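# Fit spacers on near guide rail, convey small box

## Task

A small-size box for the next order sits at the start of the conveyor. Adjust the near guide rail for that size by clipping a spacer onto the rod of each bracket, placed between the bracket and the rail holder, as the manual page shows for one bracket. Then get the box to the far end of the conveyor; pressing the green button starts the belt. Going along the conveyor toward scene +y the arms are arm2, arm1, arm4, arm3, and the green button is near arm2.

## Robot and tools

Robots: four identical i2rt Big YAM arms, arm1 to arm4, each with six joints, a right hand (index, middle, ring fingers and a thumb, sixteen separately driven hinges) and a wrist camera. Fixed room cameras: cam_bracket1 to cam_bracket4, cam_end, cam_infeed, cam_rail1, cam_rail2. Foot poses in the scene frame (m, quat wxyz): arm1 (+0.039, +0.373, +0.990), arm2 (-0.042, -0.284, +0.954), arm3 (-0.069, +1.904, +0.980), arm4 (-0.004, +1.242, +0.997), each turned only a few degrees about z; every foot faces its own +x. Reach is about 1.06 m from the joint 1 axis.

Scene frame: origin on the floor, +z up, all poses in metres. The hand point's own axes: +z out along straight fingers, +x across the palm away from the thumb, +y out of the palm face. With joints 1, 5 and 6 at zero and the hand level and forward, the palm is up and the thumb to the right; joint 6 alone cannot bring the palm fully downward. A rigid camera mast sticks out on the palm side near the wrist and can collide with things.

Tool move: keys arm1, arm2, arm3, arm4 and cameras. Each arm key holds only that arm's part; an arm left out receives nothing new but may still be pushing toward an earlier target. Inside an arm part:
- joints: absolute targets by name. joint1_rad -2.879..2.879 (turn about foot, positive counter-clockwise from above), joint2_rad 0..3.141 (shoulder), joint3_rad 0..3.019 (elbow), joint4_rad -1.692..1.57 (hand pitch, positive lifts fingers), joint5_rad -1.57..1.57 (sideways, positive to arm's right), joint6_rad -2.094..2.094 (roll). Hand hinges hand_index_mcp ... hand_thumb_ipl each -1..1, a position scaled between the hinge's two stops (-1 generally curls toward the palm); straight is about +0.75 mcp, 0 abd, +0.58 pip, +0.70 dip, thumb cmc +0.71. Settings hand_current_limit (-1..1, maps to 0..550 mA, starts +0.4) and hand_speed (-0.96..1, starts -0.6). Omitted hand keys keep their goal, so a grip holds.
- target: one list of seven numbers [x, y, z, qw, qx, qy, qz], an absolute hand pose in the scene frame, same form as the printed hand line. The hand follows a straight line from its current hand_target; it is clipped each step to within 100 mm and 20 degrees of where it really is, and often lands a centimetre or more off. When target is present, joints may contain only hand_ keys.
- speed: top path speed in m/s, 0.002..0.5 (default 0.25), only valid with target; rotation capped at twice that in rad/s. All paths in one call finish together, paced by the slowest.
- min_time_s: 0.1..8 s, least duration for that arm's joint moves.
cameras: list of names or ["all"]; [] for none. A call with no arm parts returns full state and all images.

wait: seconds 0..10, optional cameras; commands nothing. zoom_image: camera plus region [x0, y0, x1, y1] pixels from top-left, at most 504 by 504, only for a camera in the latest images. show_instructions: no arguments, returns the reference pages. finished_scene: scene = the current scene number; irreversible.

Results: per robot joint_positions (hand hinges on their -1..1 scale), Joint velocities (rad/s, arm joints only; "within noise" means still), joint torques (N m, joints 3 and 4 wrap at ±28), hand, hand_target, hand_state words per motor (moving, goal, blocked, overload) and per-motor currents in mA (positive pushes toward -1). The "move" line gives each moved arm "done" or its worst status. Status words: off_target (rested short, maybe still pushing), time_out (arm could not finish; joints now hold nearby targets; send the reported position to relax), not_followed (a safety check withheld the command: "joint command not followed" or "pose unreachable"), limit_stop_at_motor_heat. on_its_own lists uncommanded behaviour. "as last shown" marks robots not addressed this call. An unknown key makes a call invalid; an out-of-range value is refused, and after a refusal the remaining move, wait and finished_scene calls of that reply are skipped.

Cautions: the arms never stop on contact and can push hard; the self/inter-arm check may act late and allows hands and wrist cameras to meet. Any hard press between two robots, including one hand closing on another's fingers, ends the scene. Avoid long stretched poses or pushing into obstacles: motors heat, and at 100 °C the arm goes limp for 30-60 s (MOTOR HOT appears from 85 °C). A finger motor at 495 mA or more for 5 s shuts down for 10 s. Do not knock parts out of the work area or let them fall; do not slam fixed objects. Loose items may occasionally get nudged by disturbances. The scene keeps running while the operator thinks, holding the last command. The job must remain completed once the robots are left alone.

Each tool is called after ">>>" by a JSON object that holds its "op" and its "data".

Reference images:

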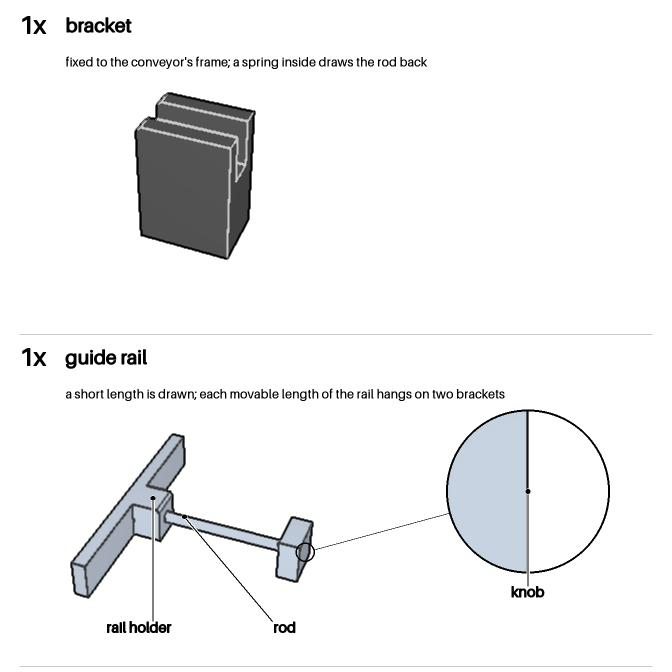

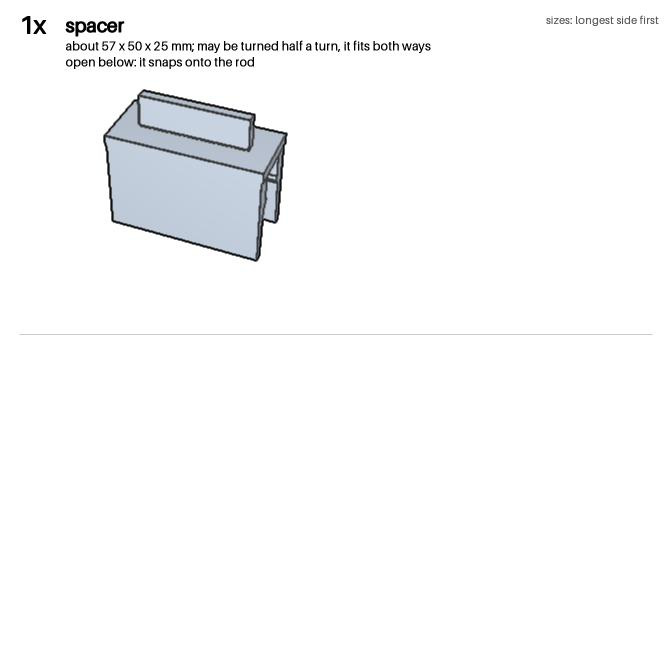

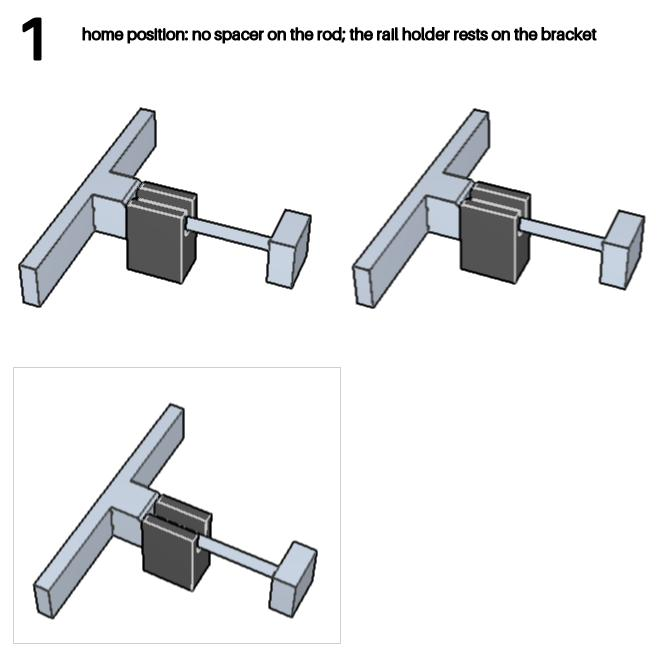

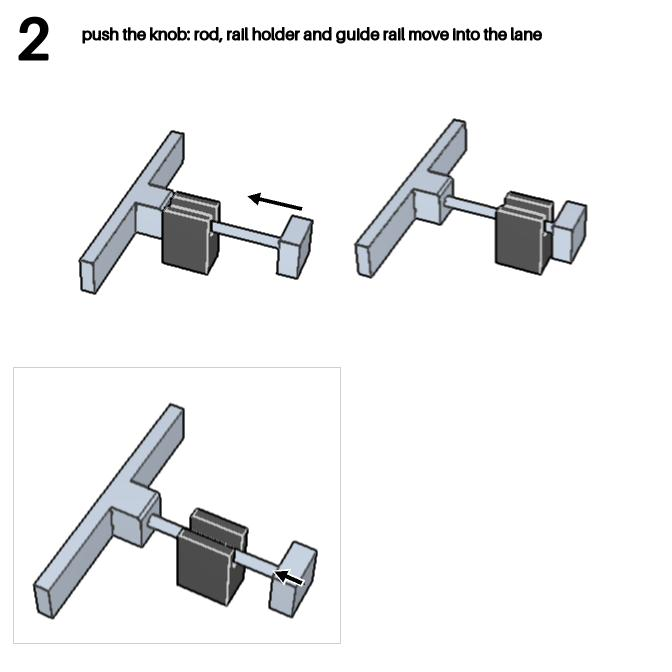

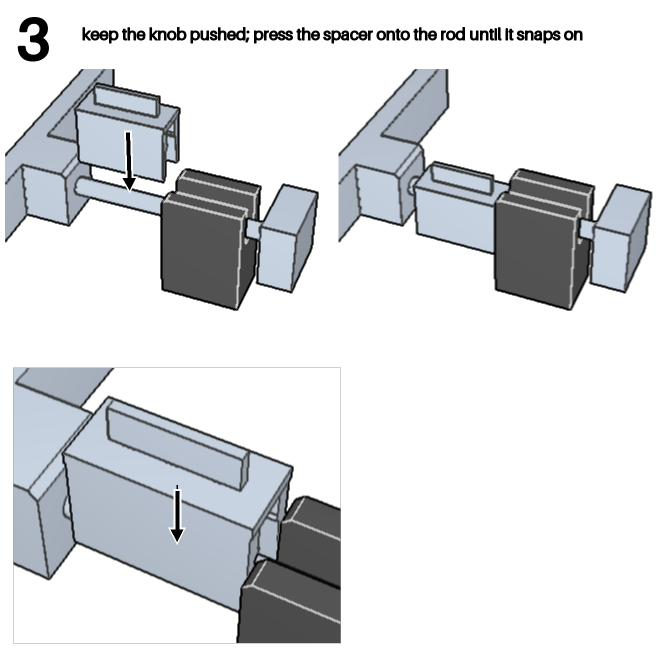

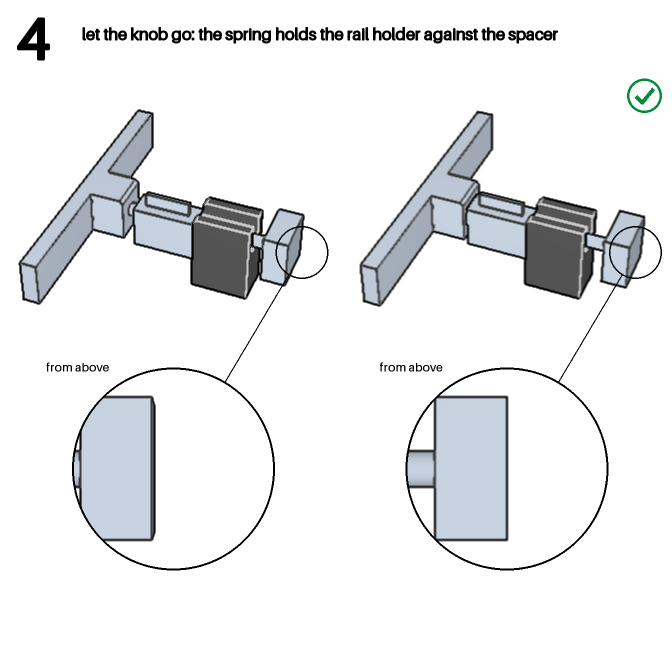

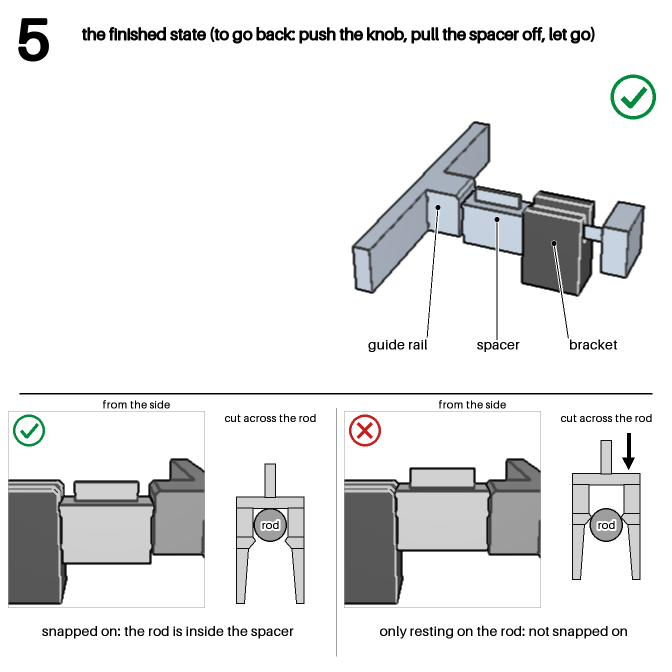

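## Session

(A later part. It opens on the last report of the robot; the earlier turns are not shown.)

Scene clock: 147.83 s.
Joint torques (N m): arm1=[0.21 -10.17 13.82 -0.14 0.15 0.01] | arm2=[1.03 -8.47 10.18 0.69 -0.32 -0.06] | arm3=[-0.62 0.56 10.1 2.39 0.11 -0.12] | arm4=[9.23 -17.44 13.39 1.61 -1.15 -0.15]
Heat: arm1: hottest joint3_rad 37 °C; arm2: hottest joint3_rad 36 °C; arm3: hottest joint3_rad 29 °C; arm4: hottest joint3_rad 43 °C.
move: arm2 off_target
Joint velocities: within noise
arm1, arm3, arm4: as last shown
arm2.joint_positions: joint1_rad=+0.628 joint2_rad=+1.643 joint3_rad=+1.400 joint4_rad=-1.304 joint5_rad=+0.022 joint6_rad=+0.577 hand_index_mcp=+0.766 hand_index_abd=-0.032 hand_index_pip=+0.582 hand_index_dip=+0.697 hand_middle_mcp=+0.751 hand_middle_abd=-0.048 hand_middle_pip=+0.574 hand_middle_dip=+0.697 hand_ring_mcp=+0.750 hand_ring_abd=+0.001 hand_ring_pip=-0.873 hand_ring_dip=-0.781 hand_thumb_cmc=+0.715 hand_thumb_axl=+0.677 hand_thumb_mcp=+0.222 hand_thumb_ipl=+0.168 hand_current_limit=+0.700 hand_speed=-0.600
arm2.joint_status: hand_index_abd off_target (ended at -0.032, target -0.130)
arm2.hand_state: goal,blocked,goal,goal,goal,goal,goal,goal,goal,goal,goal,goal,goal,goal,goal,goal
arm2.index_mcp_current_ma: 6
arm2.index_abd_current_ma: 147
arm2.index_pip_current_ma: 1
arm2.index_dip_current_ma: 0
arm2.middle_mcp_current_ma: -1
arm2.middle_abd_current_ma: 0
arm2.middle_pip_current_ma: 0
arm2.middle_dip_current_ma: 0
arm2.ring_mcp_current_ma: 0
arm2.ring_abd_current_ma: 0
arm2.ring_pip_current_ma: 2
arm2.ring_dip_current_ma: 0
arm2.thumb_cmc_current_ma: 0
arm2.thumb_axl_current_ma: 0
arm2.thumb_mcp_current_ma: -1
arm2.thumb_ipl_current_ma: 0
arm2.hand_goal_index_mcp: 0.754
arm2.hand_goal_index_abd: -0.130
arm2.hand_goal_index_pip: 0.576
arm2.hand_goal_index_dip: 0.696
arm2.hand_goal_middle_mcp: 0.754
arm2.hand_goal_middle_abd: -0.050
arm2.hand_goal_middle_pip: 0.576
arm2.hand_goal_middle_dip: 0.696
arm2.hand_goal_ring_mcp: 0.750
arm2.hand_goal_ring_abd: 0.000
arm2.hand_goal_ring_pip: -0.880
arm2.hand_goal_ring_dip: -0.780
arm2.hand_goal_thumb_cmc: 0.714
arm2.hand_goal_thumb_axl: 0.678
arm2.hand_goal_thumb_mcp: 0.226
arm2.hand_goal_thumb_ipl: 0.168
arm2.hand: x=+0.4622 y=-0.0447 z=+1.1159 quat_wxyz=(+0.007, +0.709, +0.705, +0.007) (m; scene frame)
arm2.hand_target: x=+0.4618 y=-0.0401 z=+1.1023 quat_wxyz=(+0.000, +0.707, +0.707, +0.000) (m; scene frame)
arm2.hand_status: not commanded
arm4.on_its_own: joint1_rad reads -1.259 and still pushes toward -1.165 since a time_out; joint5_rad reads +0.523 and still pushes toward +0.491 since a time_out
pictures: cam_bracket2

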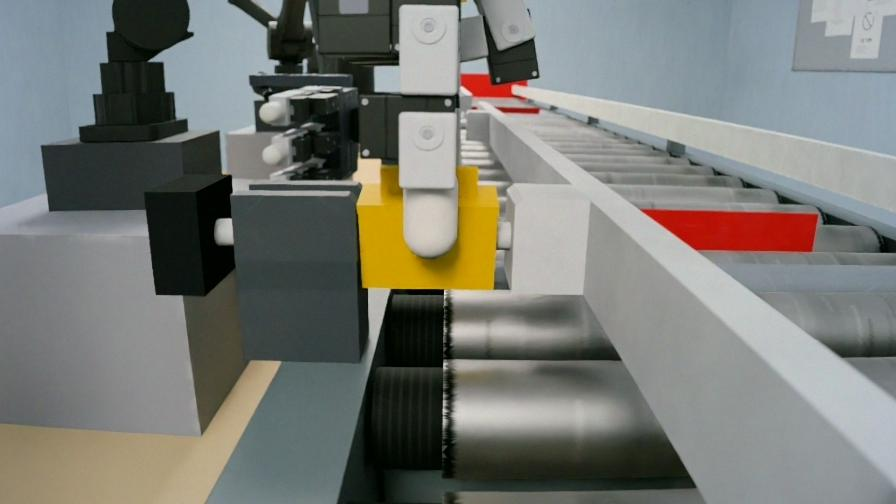

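>>> {"op": "move", "data": {"arm2": {"joints":{"hand_index_abd":0.14,"hand_middle_abd":-0.08}}}}

>>> {"op": "move", "data": {"arm2": {"target":[0.462,-0.050,1.19,0,0.7071,0.7071,0],"speed":0.15}, "cameras": ["cam_bracket2","arm2_cam_wrist"]}}

>>> {"op": "zoom_image", "data": {"camera": "cam_bracket2", "region": [340, 130, 540, 330]}}

>>> {"op": "zoom_image", "data": {"camera": "arm2_cam_wrist", "region": [260, 30, 420, 190]}}

Scene clock: 149.73 s.
Joint torques (N m): arm1=[0.03 -10.52 13.82 -0.24 0.14 0] | arm2=[1.26 -8.35 10.19 0.69 0 -0.06] | arm3=[-0.67 0.5 10.1 2.39 0.11 -0.12] | arm4=[9.17 -17.32 13.42 1.58 -1.14 -0.14]
Heat: arm1: hottest joint3_rad 37 °C; arm2: hottest joint3_rad 36 °C; arm3: hottest joint3_rad 29 °C; arm4: hottest joint3_rad 43 °C.
move: arm2 done
Joint velocities: within noise
arm1, arm3, arm4: as last shown
arm2.joint_positions: joint1_rad=+0.628 joint2_rad=+1.643 joint3_rad=+1.400 joint4_rad=-1.304 joint5_rad=+0.013 joint6_rad=+0.577 hand_index_mcp=+0.756 hand_index_abd=+0.135 hand_index_pip=+0.579 hand_index_dip=+0.697 hand_middle_mcp=+0.751 hand_middle_abd=-0.076 hand_middle_pip=+0.574 hand_middle_dip=+0.697 hand_ring_mcp=+0.750 hand_ring_abd=+0.001 hand_ring_pip=-0.873 hand_ring_dip=-0.781 hand_thumb_cmc=+0.715 hand_thumb_axl=+0.677 hand_thumb_mcp=+0.222 hand_thumb_ipl=+0.168 hand_current_limit=+0.700 hand_speed=-0.600
arm2.joint_status: all done
arm2.hand_state: goal,goal,goal,goal,goal,goal,goal,goal,goal,goal,goal,goal,goal,goal,goal,goal
arm2.index_mcp_current_ma: 0
arm2.index_abd_current_ma: -1
arm2.index_pip_current_ma: 0
arm2.index_dip_current_ma: 0
arm2.middle_mcp_current_ma: -1
arm2.middle_abd_current_ma: 0
arm2.middle_pip_current_ma: 0
arm2.middle_dip_current_ma: 0
arm2.ring_mcp_current_ma: 0
arm2.ring_abd_current_ma: 0
arm2.ring_pip_current_ma: 2
arm2.ring_dip_current_ma: 0
arm2.thumb_cmc_current_ma: 0
arm2.thumb_axl_current_ma: 0
arm2.thumb_mcp_current_ma: -1
arm2.thumb_ipl_current_ma: 0
arm2.hand_goal_index_mcp: 0.754
arm2.hand_goal_index_abd: 0.140
arm2.hand_goal_index_pip: 0.576
arm2.hand_goal_index_dip: 0.696
arm2.hand_goal_middle_mcp: 0.754
arm2.hand_goal_middle_abd: -0.080
arm2.hand_goal_middle_pip: 0.576
arm2.hand_goal_middle_dip: 0.696
arm2.hand_goal_ring_mcp: 0.750
arm2.hand_goal_ring_abd: 0.000
arm2.hand_goal_ring_pip: -0.880
arm2.hand_goal_ring_dip: -0.780
arm2.hand_goal_thumb_cmc: 0.714
arm2.hand_goal_thumb_axl: 0.678
arm2.hand_goal_thumb_mcp: 0.226
arm2.hand_goal_thumb_ipl: 0.168
arm2.hand: x=+0.4615 y=-0.0433 z=+1.1153 quat_wxyz=(+0.003, +0.709, +0.705, +0.008) (m; scene frame)
arm2.hand_target: x=+0.4618 y=-0.0401 z=+1.1023 quat_wxyz=(+0.000, +0.707, +0.707, +0.000) (m; scene frame)
arm2.hand_status: not commanded
arm4.on_its_own: joint1_rad reads -1.259 and still pushes toward -1.165 since a time_out; joint5_rad reads +0.523 and still pushes toward +0.491 since a time_out
pictures: none

Scene clock: 151.00 s.
Joint torques (N m): arm1=[-0.15 -10.75 13.9 -0.24 0.17 0.02] | arm2=[0.67 -9.82 14.01 -0.32 0.11 -0.16] | arm3=[-0.62 0.5 10.1 2.4 0.1 -0.12] | arm4=[9.23 -17.38 13.39 1.55 -1.14 -0.13]
Heat: arm1: hottest joint3_rad 37 °C; arm2: hottest joint3_rad 36 °C; arm3: hottest joint3_rad 29 °C; arm4: hottest joint3_rad 43 °C.
move: arm2 off_target
Joint velocities: within noise
arm1.joint_positions: joint1_rad=+0.426 joint2_rad=+1.393 joint3_rad=+1.504 joint4_rad=-1.689 joint5_rad=-0.005 joint6_rad=+0.512 hand_index_mcp=+0.748 hand_index_abd=-0.008 hand_index_pip=+0.574 hand_index_dip=+0.696 hand_middle_mcp=+0.753 hand_middle_abd=+0.012 hand_middle_pip=+0.576 hand_middle_dip=+0.696 hand_ring_mcp=+0.749 hand_ring_abd=+0.001 hand_ring_pip=-0.884 hand_ring_dip=-0.780 hand_thumb_cmc=+0.713 hand_thumb_axl=+0.677 hand_thumb_mcp=+0.223 hand_thumb_ipl=+0.168 hand_current_limit=+0.700 hand_speed=-0.600
arm1.joint_status: not commanded
arm1.hand_state: goal,blocked,goal,goal,goal,blocked,goal,goal,goal,goal,goal,goal,goal,goal,goal,goal
arm1.index_mcp_current_ma: -1
arm1.index_abd_current_ma: 225
arm1.index_pip_current_ma: 0
arm1.index_dip_current_ma: 0
arm1.middle_mcp_current_ma: 0
arm1.middle_abd_current_ma: -214
arm1.middle_pip_current_ma: 0
arm1.middle_dip_current_ma: 0
arm1.ring_mcp_current_ma: 0
arm1.ring_abd_current_ma: 0
arm1.ring_pip_current_ma: 1
arm1.ring_dip_current_ma: 0
arm1.thumb_cmc_current_ma: 0
arm1.thumb_axl_current_ma: 0
arm1.thumb_mcp_current_ma: 0
arm1.thumb_ipl_current_ma: 0
arm1.hand_goal_index_mcp: 0.754
arm1.hand_goal_index_abd: -0.150
arm1.hand_goal_index_pip: 0.576
arm1.hand_goal_index_dip: 0.696
arm1.hand_goal_middle_mcp: 0.754
arm1.hand_goal_middle_abd: 0.150
arm1.hand_goal_middle_pip: 0.576
arm1.hand_goal_middle_dip: 0.696
arm1.hand_goal_ring_mcp: 0.750
arm1.hand_goal_ring_abd: 0.000
arm1.hand_goal_ring_pip: -0.890
arm1.hand_goal_ring_dip: -0.780
arm1.hand_goal_thumb_cmc: 0.714
arm1.hand_goal_thumb_axl: 0.678
arm1.hand_goal_thumb_mcp: 0.226
arm1.hand_goal_thumb_ipl: 0.168
arm1.hand: x=+0.4720 y=+0.5491 z=+1.2986 quat_wxyz=(-0.001, +0.707, +0.707, -0.005) (m; scene frame)
arm1.hand_target: x=+0.4792 y=+0.5526 z=+1.3195 quat_wxyz=(+0.006, +0.707, +0.707, +0.014) (m; scene frame)
arm1.hand_status: not commanded
arm2.joint_positions: joint1_rad=+0.625 joint2_rad=+1.607 joint3_rad=+1.526 joint4_rad=-1.504 joint5_rad=+0.011 joint6_rad=+0.573 hand_index_mcp=+0.754 hand_index_abd=+0.136 hand_index_pip=+0.578 hand_index_dip=+0.697 hand_middle_mcp=+0.749 hand_middle_abd=-0.083 hand_middle_pip=+0.572 hand_middle_dip=+0.695 hand_ring_mcp=+0.750 hand_ring_abd=+0.001 hand_ring_pip=-0.873 hand_ring_dip=-0.781 hand_thumb_cmc=+0.715 hand_thumb_axl=+0.677 hand_thumb_mcp=+0.222 hand_thumb_ipl=+0.168 hand_current_limit=+0.700 hand_speed=-0.600
arm2.joint_status: not commanded
arm2.hand_state: goal,goal,goal,goal,goal,goal,goal,goal,goal,goal,goal,goal,goal,goal,goal,goal
arm2.index_mcp_current_ma: 0
arm2.index_abd_current_ma: -1
arm2.index_pip_current_ma: 0
arm2.index_dip_current_ma: 0
arm2.middle_mcp_current_ma: -1
arm2.middle_abd_current_ma: 0
arm2.middle_pip_current_ma: -1
arm2.middle_dip_current_ma: 0
arm2.ring_mcp_current_ma: 0
arm2.ring_abd_current_ma: 0
arm2.ring_pip_current_ma: 2
arm2.ring_dip_current_ma: 0
arm2.thumb_cmc_current_ma: 0
arm2.thumb_axl_current_ma: 0
arm2.thumb_mcp_current_ma: -1
arm2.thumb_ipl_current_ma: 0
arm2.hand_goal_index_mcp: 0.754
arm2.hand_goal_index_abd: 0.140
arm2.hand_goal_index_pip: 0.576
arm2.hand_goal_index_dip: 0.696
arm2.hand_goal_middle_mcp: 0.754
arm2.hand_goal_middle_abd: -0.080
arm2.hand_goal_middle_pip: 0.576
arm2.hand_goal_middle_dip: 0.696
arm2.hand_goal_ring_mcp: 0.750
arm2.hand_goal_ring_abd: 0.000
arm2.hand_goal_ring_pip: -0.880
arm2.hand_goal_ring_dip: -0.780
arm2.hand_goal_thumb_cmc: 0.714
arm2.hand_goal_thumb_axl: 0.678
arm2.hand_goal_thumb_mcp: 0.226
arm2.hand_goal_thumb_ipl: 0.168
arm2.hand: x=+0.4520 y=-0.0516 z=+1.1772 quat_wxyz=(-0.002, +0.709, +0.706, -0.011) (m; scene frame)
arm2.hand_target: x=+0.4615 y=-0.0502 z=+1.1900 quat_wxyz=(+0.000, +0.707, +0.707, +0.000) (m; scene frame)
arm2.hand_status: off_target (0.016 m and 1.3 deg from the pose sent, 0.075 m and 1.0 deg at the start)
arm3.joint_positions: joint1_rad=+0.019 joint2_rad=+0.621 joint3_rad=+1.445 joint4_rad=-1.172 joint5_rad=+0.010 joint6_rad=+1.142 hand_index_mcp=+0.755 hand_index_abd=+0.001 hand_index_pip=+0.577 hand_index_dip=+0.696 hand_middle_mcp=+0.755 hand_middle_abd=+0.001 hand_middle_pip=+0.577 hand_middle_dip=+0.696 hand_ring_mcp=+0.755 hand_ring_abd=+0.001 hand_ring_pip=+0.577 hand_ring_dip=+0.696 hand_thumb_cmc=+0.715 hand_thumb_axl=+0.677 hand_thumb_mcp=+0.226 hand_thumb_ipl=+0.168 hand_current_limit=+0.400 hand_speed=-0.600
arm3.joint_status: not commanded
arm3.hand_state: goal,goal,goal,goal,goal,goal,goal,goal,goal,goal,goal,goal,goal,goal,goal,goal
arm3.index_mcp_current_ma: 1
arm3.index_abd_current_ma: 1
arm3.index_pip_current_ma: 1
arm3.index_dip_current_ma: 0
arm3.middle_mcp_current_ma: 1
arm3.middle_abd_current_ma: 1
arm3.middle_pip_current_ma: 1
arm3.middle_dip_current_ma: 0
arm3.ring_mcp_current_ma: 1
arm3.ring_abd_current_ma: 1
arm3.ring_pip_current_ma: 1
arm3.ring_dip_current_ma: 0
arm3.thumb_cmc_current_ma: 1
arm3.thumb_axl_current_ma: -1
arm3.thumb_mcp_current_ma: 0
arm3.thumb_ipl_current_ma: 0
arm3.hand_goal_index_mcp: 0.754
arm3.hand_goal_index_abd: 0.000
arm3.hand_goal_index_pip: 0.576
arm3.hand_goal_index_dip: 0.696
arm3.hand_goal_middle_mcp: 0.754
arm3.hand_goal_middle_abd: 0.000
arm3.hand_goal_middle_pip: 0.576
arm3.hand_goal_middle_dip: 0.696
arm3.hand_goal_ring_mcp: 0.754
arm3.hand_goal_ring_abd: 0.000
arm3.hand_goal_ring_pip: 0.576
arm3.hand_goal_ring_dip: 0.696
arm3.hand_goal_thumb_cmc: 0.714
arm3.hand_goal_thumb_axl: 0.678
arm3.hand_goal_thumb_mcp: 0.226
arm3.hand_goal_thumb_ipl: 0.168
arm3.hand: x=+0.1747 y=+1.8084 z=+1.5973 quat_wxyz=(+0.136, +0.802, +0.159, +0.560) (m; scene frame)
arm3.hand_target: x=+0.1704 y=+1.8085 z=+1.6097 quat_wxyz=(+0.138, +0.794, +0.157, +0.571) (m; scene frame)
arm3.hand_status: not commanded
arm4.joint_positions: joint1_rad=-1.259 joint2_rad=+2.492 joint3_rad=+1.577 joint4_rad=+0.861 joint5_rad=+0.523 joint6_rad=+1.566 hand_index_mcp=+0.725 hand_index_abd=-0.039 hand_index_pip=+0.565 hand_index_dip=+0.695 hand_middle_mcp=+0.755 hand_middle_abd=+0.003 hand_middle_pip=+0.577 hand_middle_dip=+0.696 hand_ring_mcp=+0.755 hand_ring_abd=+0.003 hand_ring_pip=+0.577 hand_ring_dip=+0.696 hand_thumb_cmc=+0.715 hand_thumb_axl=+0.677 hand_thumb_mcp=+0.226 hand_thumb_ipl=+0.168 hand_current_limit=+0.400 hand_speed=-0.600
arm4.joint_status: not commanded
arm4.hand_state: blocked,blocked,goal,goal,goal,goal,goal,goal,goal,goal,goal,goal,goal,goal,goal,goal
arm4.index_mcp_current_ma: -96
arm4.index_abd_current_ma: -107
arm4.index_pip_current_ma: -28
arm4.index_dip_current_ma: -2
arm4.middle_mcp_current_ma: 2
arm4.middle_abd_current_ma: 5
arm4.middle_pip_current_ma: 1
arm4.middle_dip_current_ma: 0
arm4.ring_mcp_current_ma: 2
arm4.ring_abd_current_ma: 6
arm4.ring_pip_current_ma: 1
arm4.ring_dip_current_ma: 0
arm4.thumb_cmc_current_ma: 1
arm4.thumb_axl_current_ma: -1
arm4.thumb_mcp_current_ma: 0
arm4.thumb_ipl_current_ma: -1
arm4.hand_goal_index_mcp: 0.754
arm4.hand_goal_index_abd: 0.000
arm4.hand_goal_index_pip: 0.576
arm4.hand_goal_index_dip: 0.696
arm4.hand_goal_middle_mcp: 0.754
arm4.hand_goal_middle_abd: 0.000
arm4.hand_goal_middle_pip: 0.576
arm4.hand_goal_middle_dip: 0.696
arm4.hand_goal_ring_mcp: 0.754
arm4.hand_goal_ring_abd: 0.000
arm4.hand_goal_ring_pip: 0.576
arm4.hand_goal_ring_dip: 0.696
arm4.hand_goal_thumb_cmc: 0.714
arm4.hand_goal_thumb_axl: 0.678
arm4.hand_goal_thumb_mcp: 0.226
arm4.hand_goal_thumb_ipl: 0.168
arm4.on_its_own: joint1_rad reads -1.259 and still pushes toward -1.165 since a time_out; joint5_rad reads +0.523 and still pushes toward +0.491 since a time_out
arm4.hand: x=+0.1475 y=+0.4622 z=+0.9695 quat_wxyz=(+0.522, +0.483, -0.539, +0.451) (m; scene frame)
arm4.hand_target: x=+0.2366 y=+0.4557 z=+0.9906 quat_wxyz=(+0.499, +0.502, -0.502, +0.497) (m; scene frame)
arm4.hand_status: not commanded
pictures: arm2_cam_wrist, cam_bracket2

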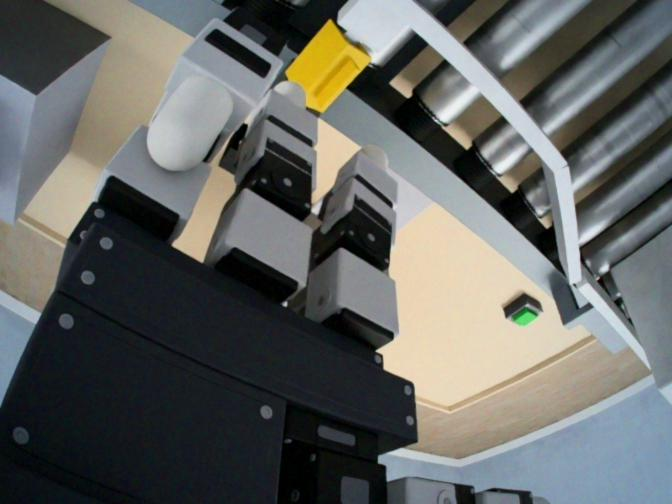

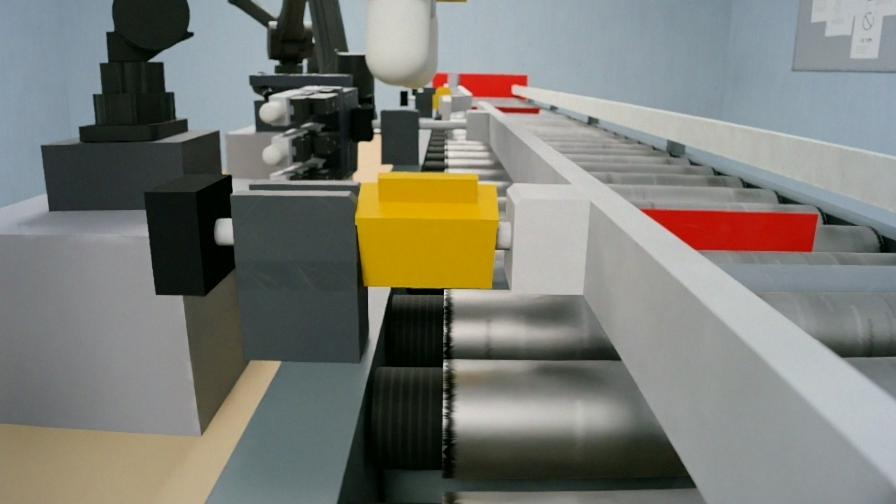

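Scaled by 2.520 from the camera's 896x504 image, which has a finer 1280x720 frame.

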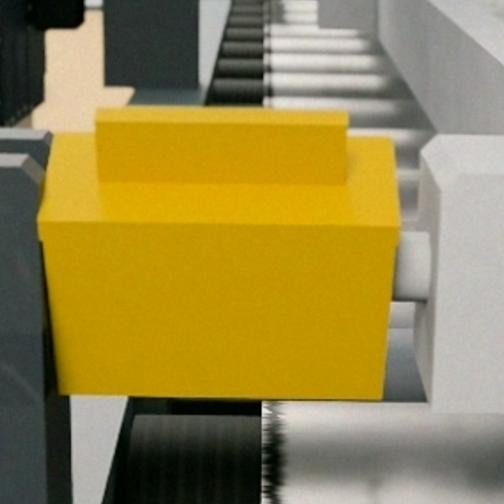

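Scaled by 3.150 from the camera's 672x504 image, which has a finer 960x720 frame.

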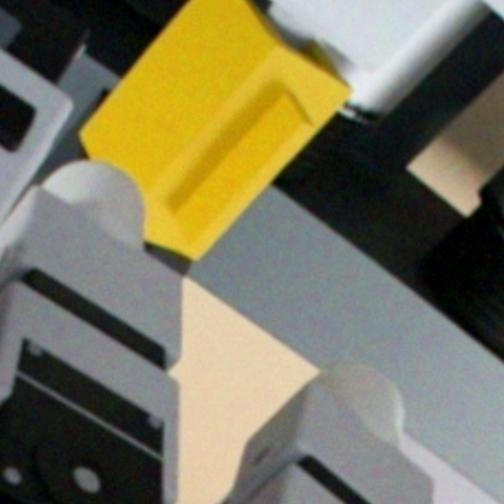

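>>> {"op": "move", "data": {"arm2": {"target":[0.469,-0.145,1.172,-0.2008,0.678,0.678,0.2008],"speed":0.06,"joints":{"hand_index_abd":0.0,"hand_middle_abd":0.0}}, "cameras": ["cam_bracket2","arm2_cam_wrist"]}}

Scene clock: 157.17 s.
Joint torques (N m): arm1=[-0.09 -10.7 13.83 -0.16 0.15 0.02] | arm2=[0.32 -8.12 10.55 0.96 -0.7 -0.27] | arm3=[-0.62 0.5 10.1 2.4 0.1 -0.12] | arm4=[9.29 -17.32 13.42 1.55 -1.15 -0.14]
Heat: arm1: hottest joint3_rad 38 °C; arm2: hottest joint3_rad 36 °C; arm3: hottest joint3_rad 30 °C; arm4: hottest joint3_rad 44 °C.
move: arm2 done
Joint velocities: within noise
arm1, arm3, arm4: as last shown
arm2.joint_positions: joint1_rad=+0.218 joint2_rad=+1.453 joint3_rad=+1.289 joint4_rad=-1.312 joint5_rad=-0.559 joint6_rad=+0.197 hand_index_mcp=+0.754 hand_index_abd=+0.003 hand_index_pip=+0.578 hand_index_dip=+0.697 hand_middle_mcp=+0.749 hand_middle_abd=-0.001 hand_middle_pip=+0.572 hand_middle_dip=+0.695 hand_ring_mcp=+0.750 hand_ring_abd=+0.001 hand_ring_pip=-0.873 hand_ring_dip=-0.781 hand_thumb_cmc=+0.715 hand_thumb_axl=+0.677 hand_thumb_mcp=+0.222 hand_thumb_ipl=+0.168 hand_current_limit=+0.700 hand_speed=-0.600
arm2.joint_status: all done
arm2.hand_state: goal,goal,goal,goal,goal,goal,goal,goal,goal,goal,goal,goal,goal,goal,goal,goal
arm2.index_mcp_current_ma: 0
arm2.index_abd_current_ma: 0
arm2.index_pip_current_ma: 0
arm2.index_dip_current_ma: 0
arm2.middle_mcp_current_ma: -1
arm2.middle_abd_current_ma: 0
arm2.middle_pip_current_ma: -1
arm2.middle_dip_current_ma: 0
arm2.ring_mcp_current_ma: 0
arm2.ring_abd_current_ma: 0
arm2.ring_pip_current_ma: 2
arm2.ring_dip_current_ma: 0
arm2.thumb_cmc_current_ma: 0
arm2.thumb_axl_current_ma: 0
arm2.thumb_mcp_current_ma: -1
arm2.thumb_ipl_current_ma: 0
arm2.hand_goal_index_mcp: 0.754
arm2.hand_goal_index_abd: 0.000
arm2.hand_goal_index_pip: 0.576
arm2.hand_goal_index_dip: 0.696
arm2.hand_goal_middle_mcp: 0.754
arm2.hand_goal_middle_abd: 0.000
arm2.hand_goal_middle_pip: 0.576
arm2.hand_goal_middle_dip: 0.696
arm2.hand_goal_ring_mcp: 0.750
arm2.hand_goal_ring_abd: 0.000
arm2.hand_goal_ring_pip: -0.880
arm2.hand_goal_ring_dip: -0.780
arm2.hand_goal_thumb_cmc: 0.714
arm2.hand_goal_thumb_axl: 0.678
arm2.hand_goal_thumb_mcp: 0.226
arm2.hand_goal_thumb_ipl: 0.168
arm2.hand: x=+0.4676 y=-0.1433 z=+1.1676 quat_wxyz=(-0.206, +0.683, +0.674, +0.192) (m; scene frame)
arm2.hand_target: x=+0.4690 y=-0.1450 z=+1.1719 quat_wxyz=(-0.201, +0.678, +0.678, +0.201) (m; scene frame)
arm2.hand_status: done (0.005 m and 1.4 deg from the pose sent, 0.095 m and 33.7 deg at the start)
arm4.on_its_own: joint1_rad reads -1.259 and still pushes toward -1.165 since a time_out; joint5_rad reads +0.523 and still pushes toward +0.491 since a time_out
pictures: arm2_cam_wrist, cam_bracket2

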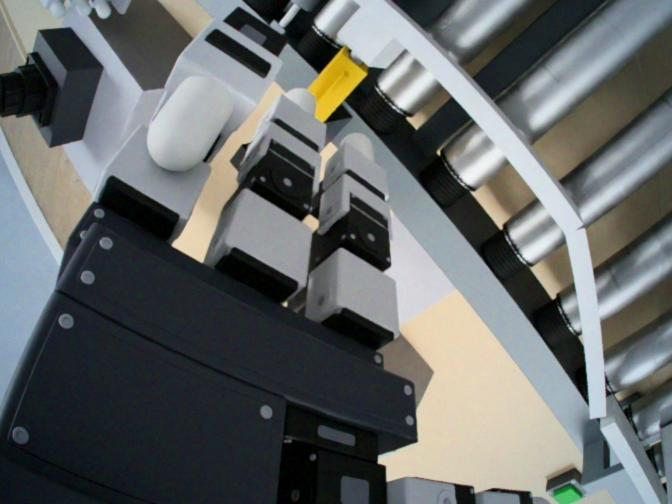

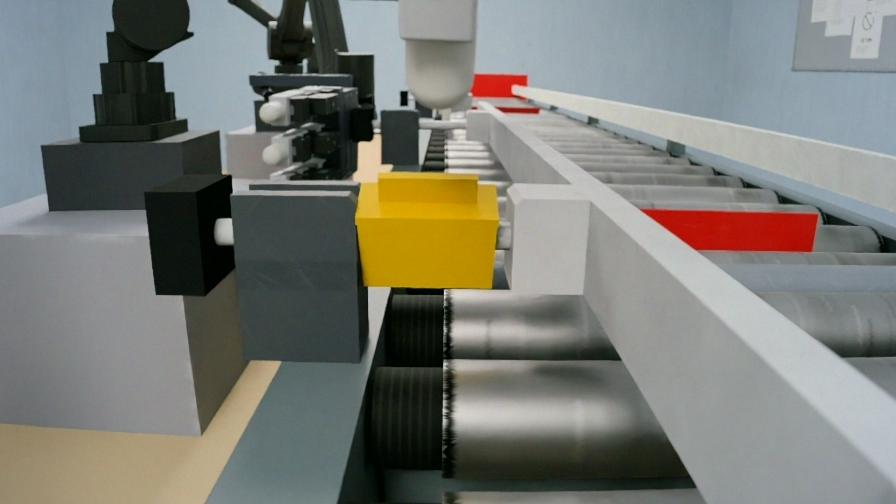

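>>> {"op": "move", "data": {"arm2": {"target":[0.466,-0.1240,1.126,-0.2008,0.678,0.678,0.2008],"speed":0.04}, "cameras": ["cam_bracket2","arm2_cam_wrist"]}}

>>> {"op": "zoom_image", "data": {"camera": "cam_bracket2", "region": [320, 40, 570, 320]}}

>>> {"op": "zoom_image", "data": {"camera": "arm2_cam_wrist", "region": [230, 30, 430, 200]}}

Scene clock: 159.10 s.
Joint torques (N m): arm1=[-0.09 -10.58 13.79 -0.23 0.15 0] | arm2=[2.08 -6.48 10.44 1.11 -0.49 0.01] | arm3=[-0.67 0.5 10.1 2.39 0.11 -0.12] | arm4=[9.17 -17.44 13.39 1.57 -1.14 -0.14]
Heat: arm1: hottest joint3_rad 38 °C; arm2: hottest joint3_rad 36 °C; arm3: hottest joint3_rad 30 °C; arm4: hottest joint3_rad 44 °C.
move: arm2 done
Joint velocities: within noise
arm1, arm3, arm4: as last shown
arm2.joint_positions: joint1_rad=+0.253 joint2_rad=+1.452 joint3_rad=+1.190 joint4_rad=-1.160 joint5_rad=-0.558 joint6_rad=+0.227 hand_index_mcp=+0.754 hand_index_abd=+0.003 hand_index_pip=+0.578 hand_index_dip=+0.697 hand_middle_mcp=+0.750 hand_middle_abd=-0.001 hand_middle_pip=+0.573 hand_middle_dip=+0.695 hand_ring_mcp=+0.750 hand_ring_abd=+0.001 hand_ring_pip=-0.873 hand_ring_dip=-0.781 hand_thumb_cmc=+0.715 hand_thumb_axl=+0.677 hand_thumb_mcp=+0.222 hand_thumb_ipl=+0.168 hand_current_limit=+0.700 hand_speed=-0.600
arm2.joint_status: not commanded
arm2.hand_state: goal,goal,goal,goal,goal,goal,goal,goal,goal,goal,goal,goal,goal,goal,goal,goal
arm2.index_mcp_current_ma: 0
arm2.index_abd_current_ma: 0
arm2.index_pip_current_ma: 0
arm2.index_dip_current_ma: 0
arm2.middle_mcp_current_ma: -1
arm2.middle_abd_current_ma: 0
arm2.middle_pip_current_ma: -1
arm2.middle_dip_current_ma: 0
arm2.ring_mcp_current_ma: 0
arm2.ring_abd_current_ma: 0
arm2.ring_pip_current_ma: 2
arm2.ring_dip_current_ma: 0
arm2.thumb_cmc_current_ma: 0
arm2.thumb_axl_current_ma: 0
arm2.thumb_mcp_current_ma: -1
arm2.thumb_ipl_current_ma: 0
arm2.hand_goal_index_mcp: 0.754
arm2.hand_goal_index_abd: 0.000
arm2.hand_goal_index_pip: 0.576
arm2.hand_goal_index_dip: 0.696
arm2.hand_goal_middle_mcp: 0.754
arm2.hand_goal_middle_abd: 0.000
arm2.hand_goal_middle_pip: 0.576
arm2.hand_goal_middle_dip: 0.696
arm2.hand_goal_ring_mcp: 0.750
arm2.hand_goal_ring_abd: 0.000
arm2.hand_goal_ring_pip: -0.880
arm2.hand_goal_ring_dip: -0.780
arm2.hand_goal_thumb_cmc: 0.714
arm2.hand_goal_thumb_axl: 0.678
arm2.hand_goal_thumb_mcp: 0.226
arm2.hand_goal_thumb_ipl: 0.168
arm2.hand: x=+0.4654 y=-0.1267 z=+1.1352 quat_wxyz=(-0.198, +0.675, +0.680, +0.207) (m; scene frame)
arm2.hand_target: x=+0.4659 y=-0.1240 z=+1.1262 quat_wxyz=(-0.201, +0.678, +0.678, +0.201) (m; scene frame)
arm2.hand_status: done (0.010 m and 0.9 deg from the pose sent, 0.046 m and 1.4 deg at the start)
arm4.on_its_own: joint1_rad reads -1.259 and still pushes toward -1.165 since a time_out; joint5_rad reads +0.523 and still pushes toward +0.491 since a time_out
pictures: arm2_cam_wrist, cam_bracket2

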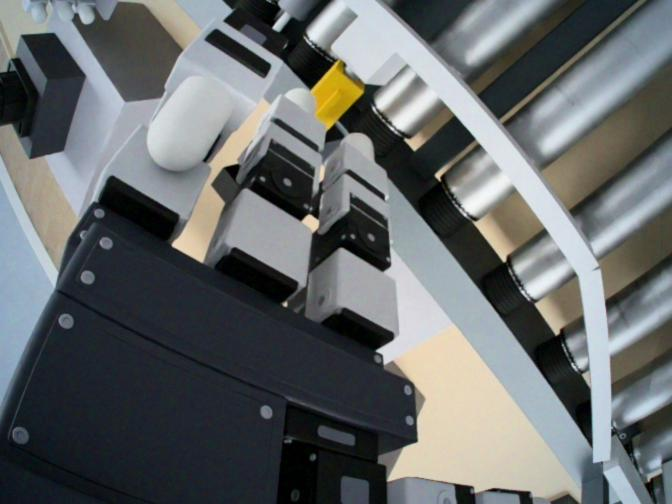

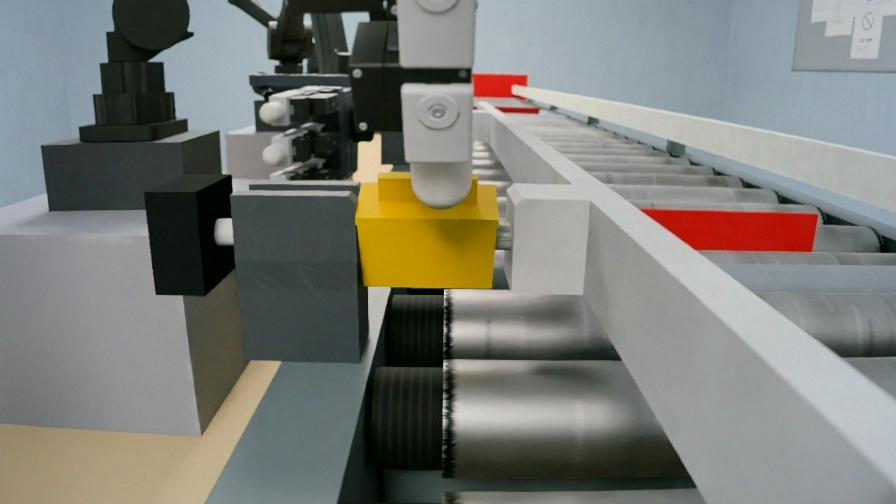

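Scaled by 1.800 from the camera's 896x504 image, which has a finer 1280x720 frame.

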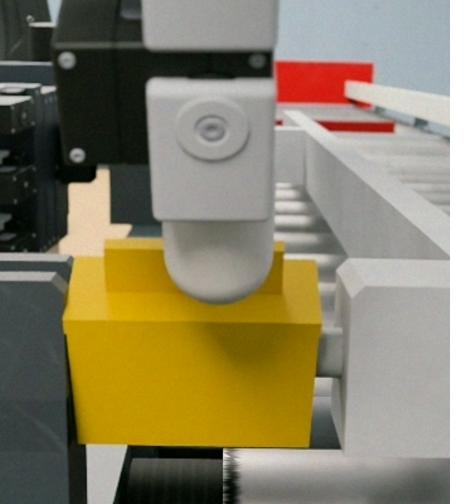

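Scaled by 2.520 from the camera's 672x504 image, which has a finer 960x720 frame.

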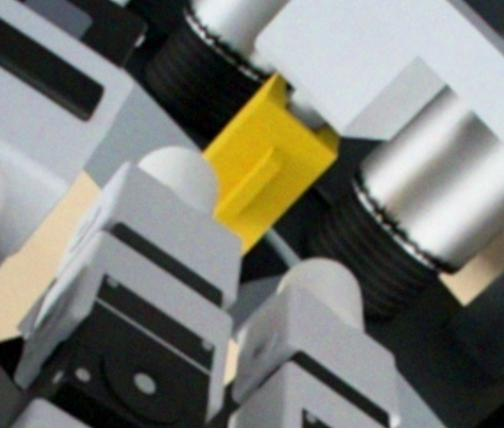

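>>> {"op": "move", "data": {"arm2": {"target":[0.462,-0.1152,1.1126,-0.2008,0.678,0.678,0.2008],"speed":0.03}}}

>>> {"op": "move", "data": {"arm2": {"joints":{"hand_index_abd":-0.10,"hand_middle_abd":0.10}}, "cameras": ["cam_bracket2","arm2_cam_wrist"]}}

>>> {"op": "zoom_image", "data": {"camera": "cam_bracket2", "region": [320, 40, 570, 320]}}

>>> {"op": "zoom_image", "data": {"camera": "arm2_cam_wrist", "region": [230, 30, 430, 200]}}

Scene clock: 160.93 s.
Joint torques (N m): arm1=[-0.15 -10.7 13.83 -0.27 0.14 0.03] | arm2=[2.26 -5.89 10.26 1.02 -0.46 0.05] | arm3=[-0.62 0.56 10.1 2.39 0.11 -0.12] | arm4=[9.23 -17.32 13.46 1.59 -1.15 -0.15]
Heat: arm1: hottest joint3_rad 38 °C; arm2: hottest joint3_rad 36 °C; arm3: hottest joint3_rad 30 °C; arm4: hottest joint3_rad 44 °C.
move: arm2 off_target
Joint velocities: within noise
arm1, arm3, arm4: as last shown
arm2.joint_positions: joint1_rad=+0.275 joint2_rad=+1.452 joint3_rad=+1.156 joint4_rad=-1.109 joint5_rad=-0.555 joint6_rad=+0.253 hand_index_mcp=+0.754 hand_index_abd=+0.003 hand_index_pip=+0.578 hand_index_dip=+0.697 hand_middle_mcp=+0.750 hand_middle_abd=-0.001 hand_middle_pip=+0.573 hand_middle_dip=+0.695 hand_ring_mcp=+0.750 hand_ring_abd=+0.001 hand_ring_pip=-0.873 hand_ring_dip=-0.781 hand_thumb_cmc=+0.715 hand_thumb_axl=+0.677 hand_thumb_mcp=+0.222 hand_thumb_ipl=+0.168 hand_current_limit=+0.700 hand_speed=-0.600
arm2.joint_status: not commanded
arm2.hand_state: goal,goal,goal,goal,goal,goal,goal,goal,goal,goal,goal,goal,goal,goal,goal,goal
arm2.index_mcp_current_ma: 0
arm2.index_abd_current_ma: 0
arm2.index_pip_current_ma: 0
arm2.index_dip_current_ma: 0
arm2.middle_mcp_current_ma: -1
arm2.middle_abd_current_ma: 0
arm2.middle_pip_current_ma: -1
arm2.middle_dip_current_ma: 0
arm2.ring_mcp_current_ma: 0
arm2.ring_abd_current_ma: 0
arm2.ring_pip_current_ma: 2
arm2.ring_dip_current_ma: 0
arm2.thumb_cmc_current_ma: 0
arm2.thumb_axl_current_ma: 0
arm2.thumb_mcp_current_ma: -1
arm2.thumb_ipl_current_ma: 0
arm2.hand_goal_index_mcp: 0.754
arm2.hand_goal_index_abd: 0.000
arm2.hand_goal_index_pip: 0.576
arm2.hand_goal_index_dip: 0.696
arm2.hand_goal_middle_mcp: 0.754
arm2.hand_goal_middle_abd: 0.000
arm2.hand_goal_middle_pip: 0.576
arm2.hand_goal_middle_dip: 0.696
arm2.hand_goal_ring_mcp: 0.750
arm2.hand_goal_ring_abd: 0.000
arm2.hand_goal_ring_pip: -0.880
arm2.hand_goal_ring_dip: -0.780
arm2.hand_goal_thumb_cmc: 0.714
arm2.hand_goal_thumb_axl: 0.678
arm2.hand_goal_thumb_mcp: 0.226
arm2.hand_goal_thumb_ipl: 0.168
arm2.hand: x=+0.4616 y=-0.1180 z=+1.1235 quat_wxyz=(-0.197, +0.674, +0.681, +0.208) (m; scene frame)
arm2.hand_target: x=+0.4618 y=-0.1153 z=+1.1128 quat_wxyz=(-0.201, +0.678, +0.678, +0.201) (m; scene frame)
arm2.hand_status: off_target (0.011 m and 1.1 deg from the pose sent, 0.026 m and 0.9 deg at the start)
arm4.on_its_own: joint1_rad reads -1.259 and still pushes toward -1.165 since a time_out; joint5_rad reads +0.523 and still pushes toward +0.491 since a time_out
pictures: none

Scene clock: 161.43 s.
Joint torques (N m): arm1=[-0.09 -10.46 13.78 -0.23 0.16 0.01] | arm2=[1.26 -6.01 10.52 1.28 -0.45 0.05] | arm3=[-0.67 0.56 10.1 2.4 0.11 -0.13] | arm4=[9.17 -17.38 13.45 1.55 -1.15 -0.15]
Heat: arm1: hottest joint3_rad 38 °C; arm2: hottest joint3_rad 36 °C; arm3: hottest joint3_rad 30 °C; arm4: hottest joint3_rad 44 °C.
move: arm2 done
Joint velocities: within noise
arm1, arm3, arm4: as last shown
arm2.joint_positions: joint1_rad=+0.275 joint2_rad=+1.452 joint3_rad=+1.156 joint4_rad=-1.109 joint5_rad=-0.555 joint6_rad=+0.253 hand_index_mcp=+0.754 hand_index_abd=-0.088 hand_index_pip=+0.578 hand_index_dip=+0.697 hand_middle_mcp=+0.750 hand_middle_abd=+0.097 hand_middle_pip=+0.573 hand_middle_dip=+0.695 hand_ring_mcp=+0.750 hand_ring_abd=+0.001 hand_ring_pip=-0.873 hand_ring_dip=-0.781 hand_thumb_cmc=+0.715 hand_thumb_axl=+0.677 hand_thumb_mcp=+0.222 hand_thumb_ipl=+0.168 hand_current_limit=+0.700 hand_speed=-0.600
arm2.joint_status: all done
arm2.hand_state: goal,goal,goal,goal,goal,goal,goal,goal,goal,goal,goal,goal,goal,goal,goal,goal
arm2.index_mcp_current_ma: 0
arm2.index_abd_current_ma: 4
arm2.index_pip_current_ma: 0
arm2.index_dip_current_ma: 0
arm2.middle_mcp_current_ma: -1
arm2.middle_abd_current_ma: 0
arm2.middle_pip_current_ma: -1
arm2.middle_dip_current_ma: 0
arm2.ring_mcp_current_ma: 0
arm2.ring_abd_current_ma: 0
arm2.ring_pip_current_ma: 2
arm2.ring_dip_current_ma: 0
arm2.thumb_cmc_current_ma: 0
arm2.thumb_axl_current_ma: 0
arm2.thumb_mcp_current_ma: -1
arm2.thumb_ipl_current_ma: 0
arm2.hand_goal_index_mcp: 0.754
arm2.hand_goal_index_abd: -0.100
arm2.hand_goal_index_pip: 0.576
arm2.hand_goal_index_dip: 0.696
arm2.hand_goal_middle_mcp: 0.754
arm2.hand_goal_middle_abd: 0.100
arm2.hand_goal_middle_pip: 0.576
arm2.hand_goal_middle_dip: 0.696
arm2.hand_goal_ring_mcp: 0.750
arm2.hand_goal_ring_abd: 0.000
arm2.hand_goal_ring_pip: -0.880
arm2.hand_goal_ring_dip: -0.780
arm2.hand_goal_thumb_cmc: 0.714
arm2.hand_goal_thumb_axl: 0.678
arm2.hand_goal_thumb_mcp: 0.226
arm2.hand_goal_thumb_ipl: 0.168
arm2.hand: x=+0.4616 y=-0.1180 z=+1.1235 quat_wxyz=(-0.197, +0.674, +0.680, +0.208) (m; scene frame)
arm2.hand_target: x=+0.4618 y=-0.1153 z=+1.1128 quat_wxyz=(-0.201, +0.678, +0.678, +0.201) (m; scene frame)
arm2.hand_status: not commanded
arm4.on_its_own: joint1_rad reads -1.259 and still pushes toward -1.165 since a time_out; joint5_rad reads +0.523 and still pushes toward +0.491 since a time_out
pictures: arm2_cam_wrist, cam_bracket2

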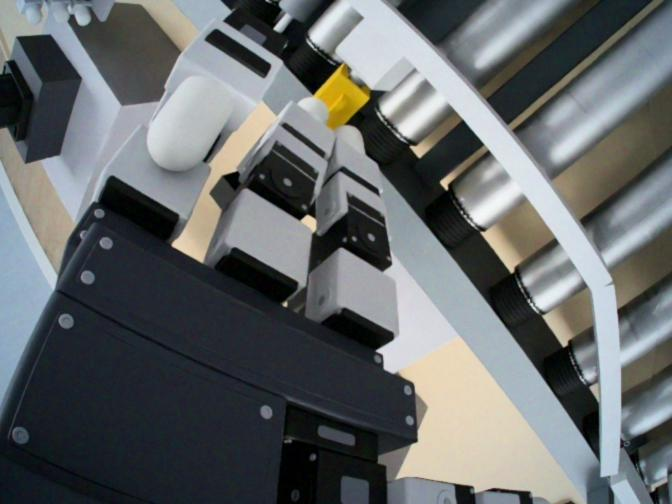

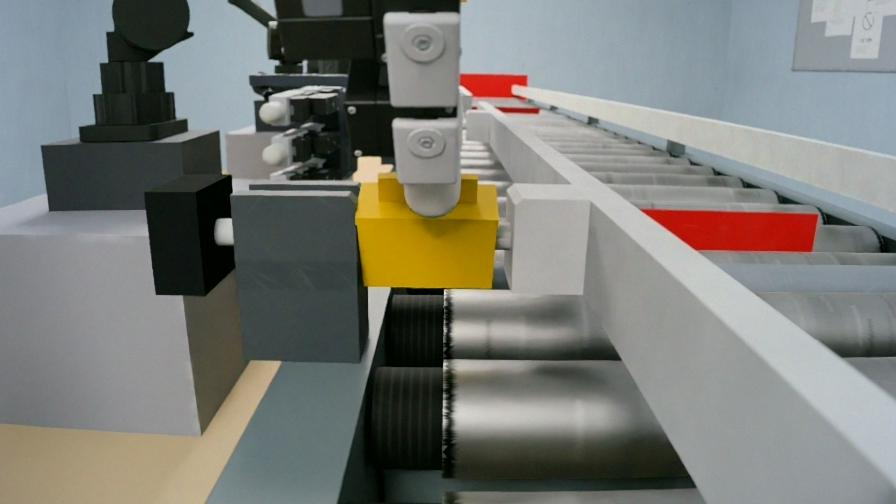

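Scaled by 1.800 from the camera's 896x504 image, which has a finer 1280x720 frame.

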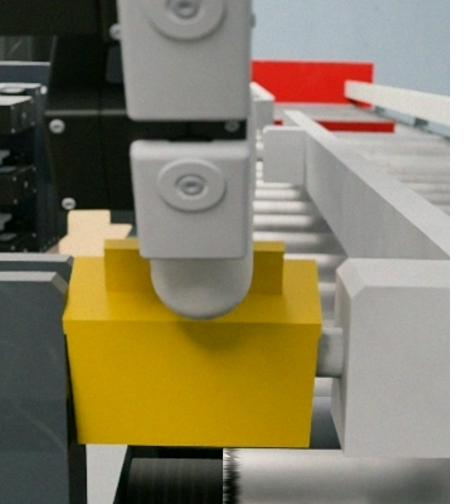

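Scaled by 2.520 from the camera's 672x504 image, which has a finer 960x720 frame.

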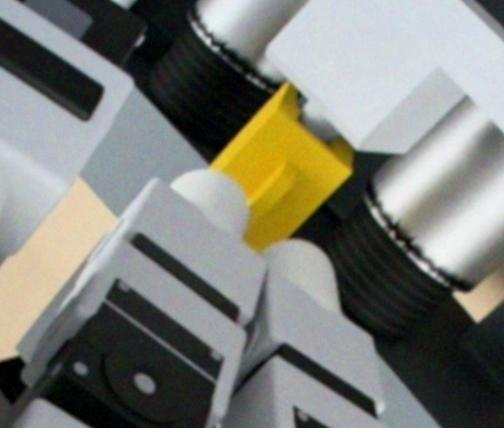

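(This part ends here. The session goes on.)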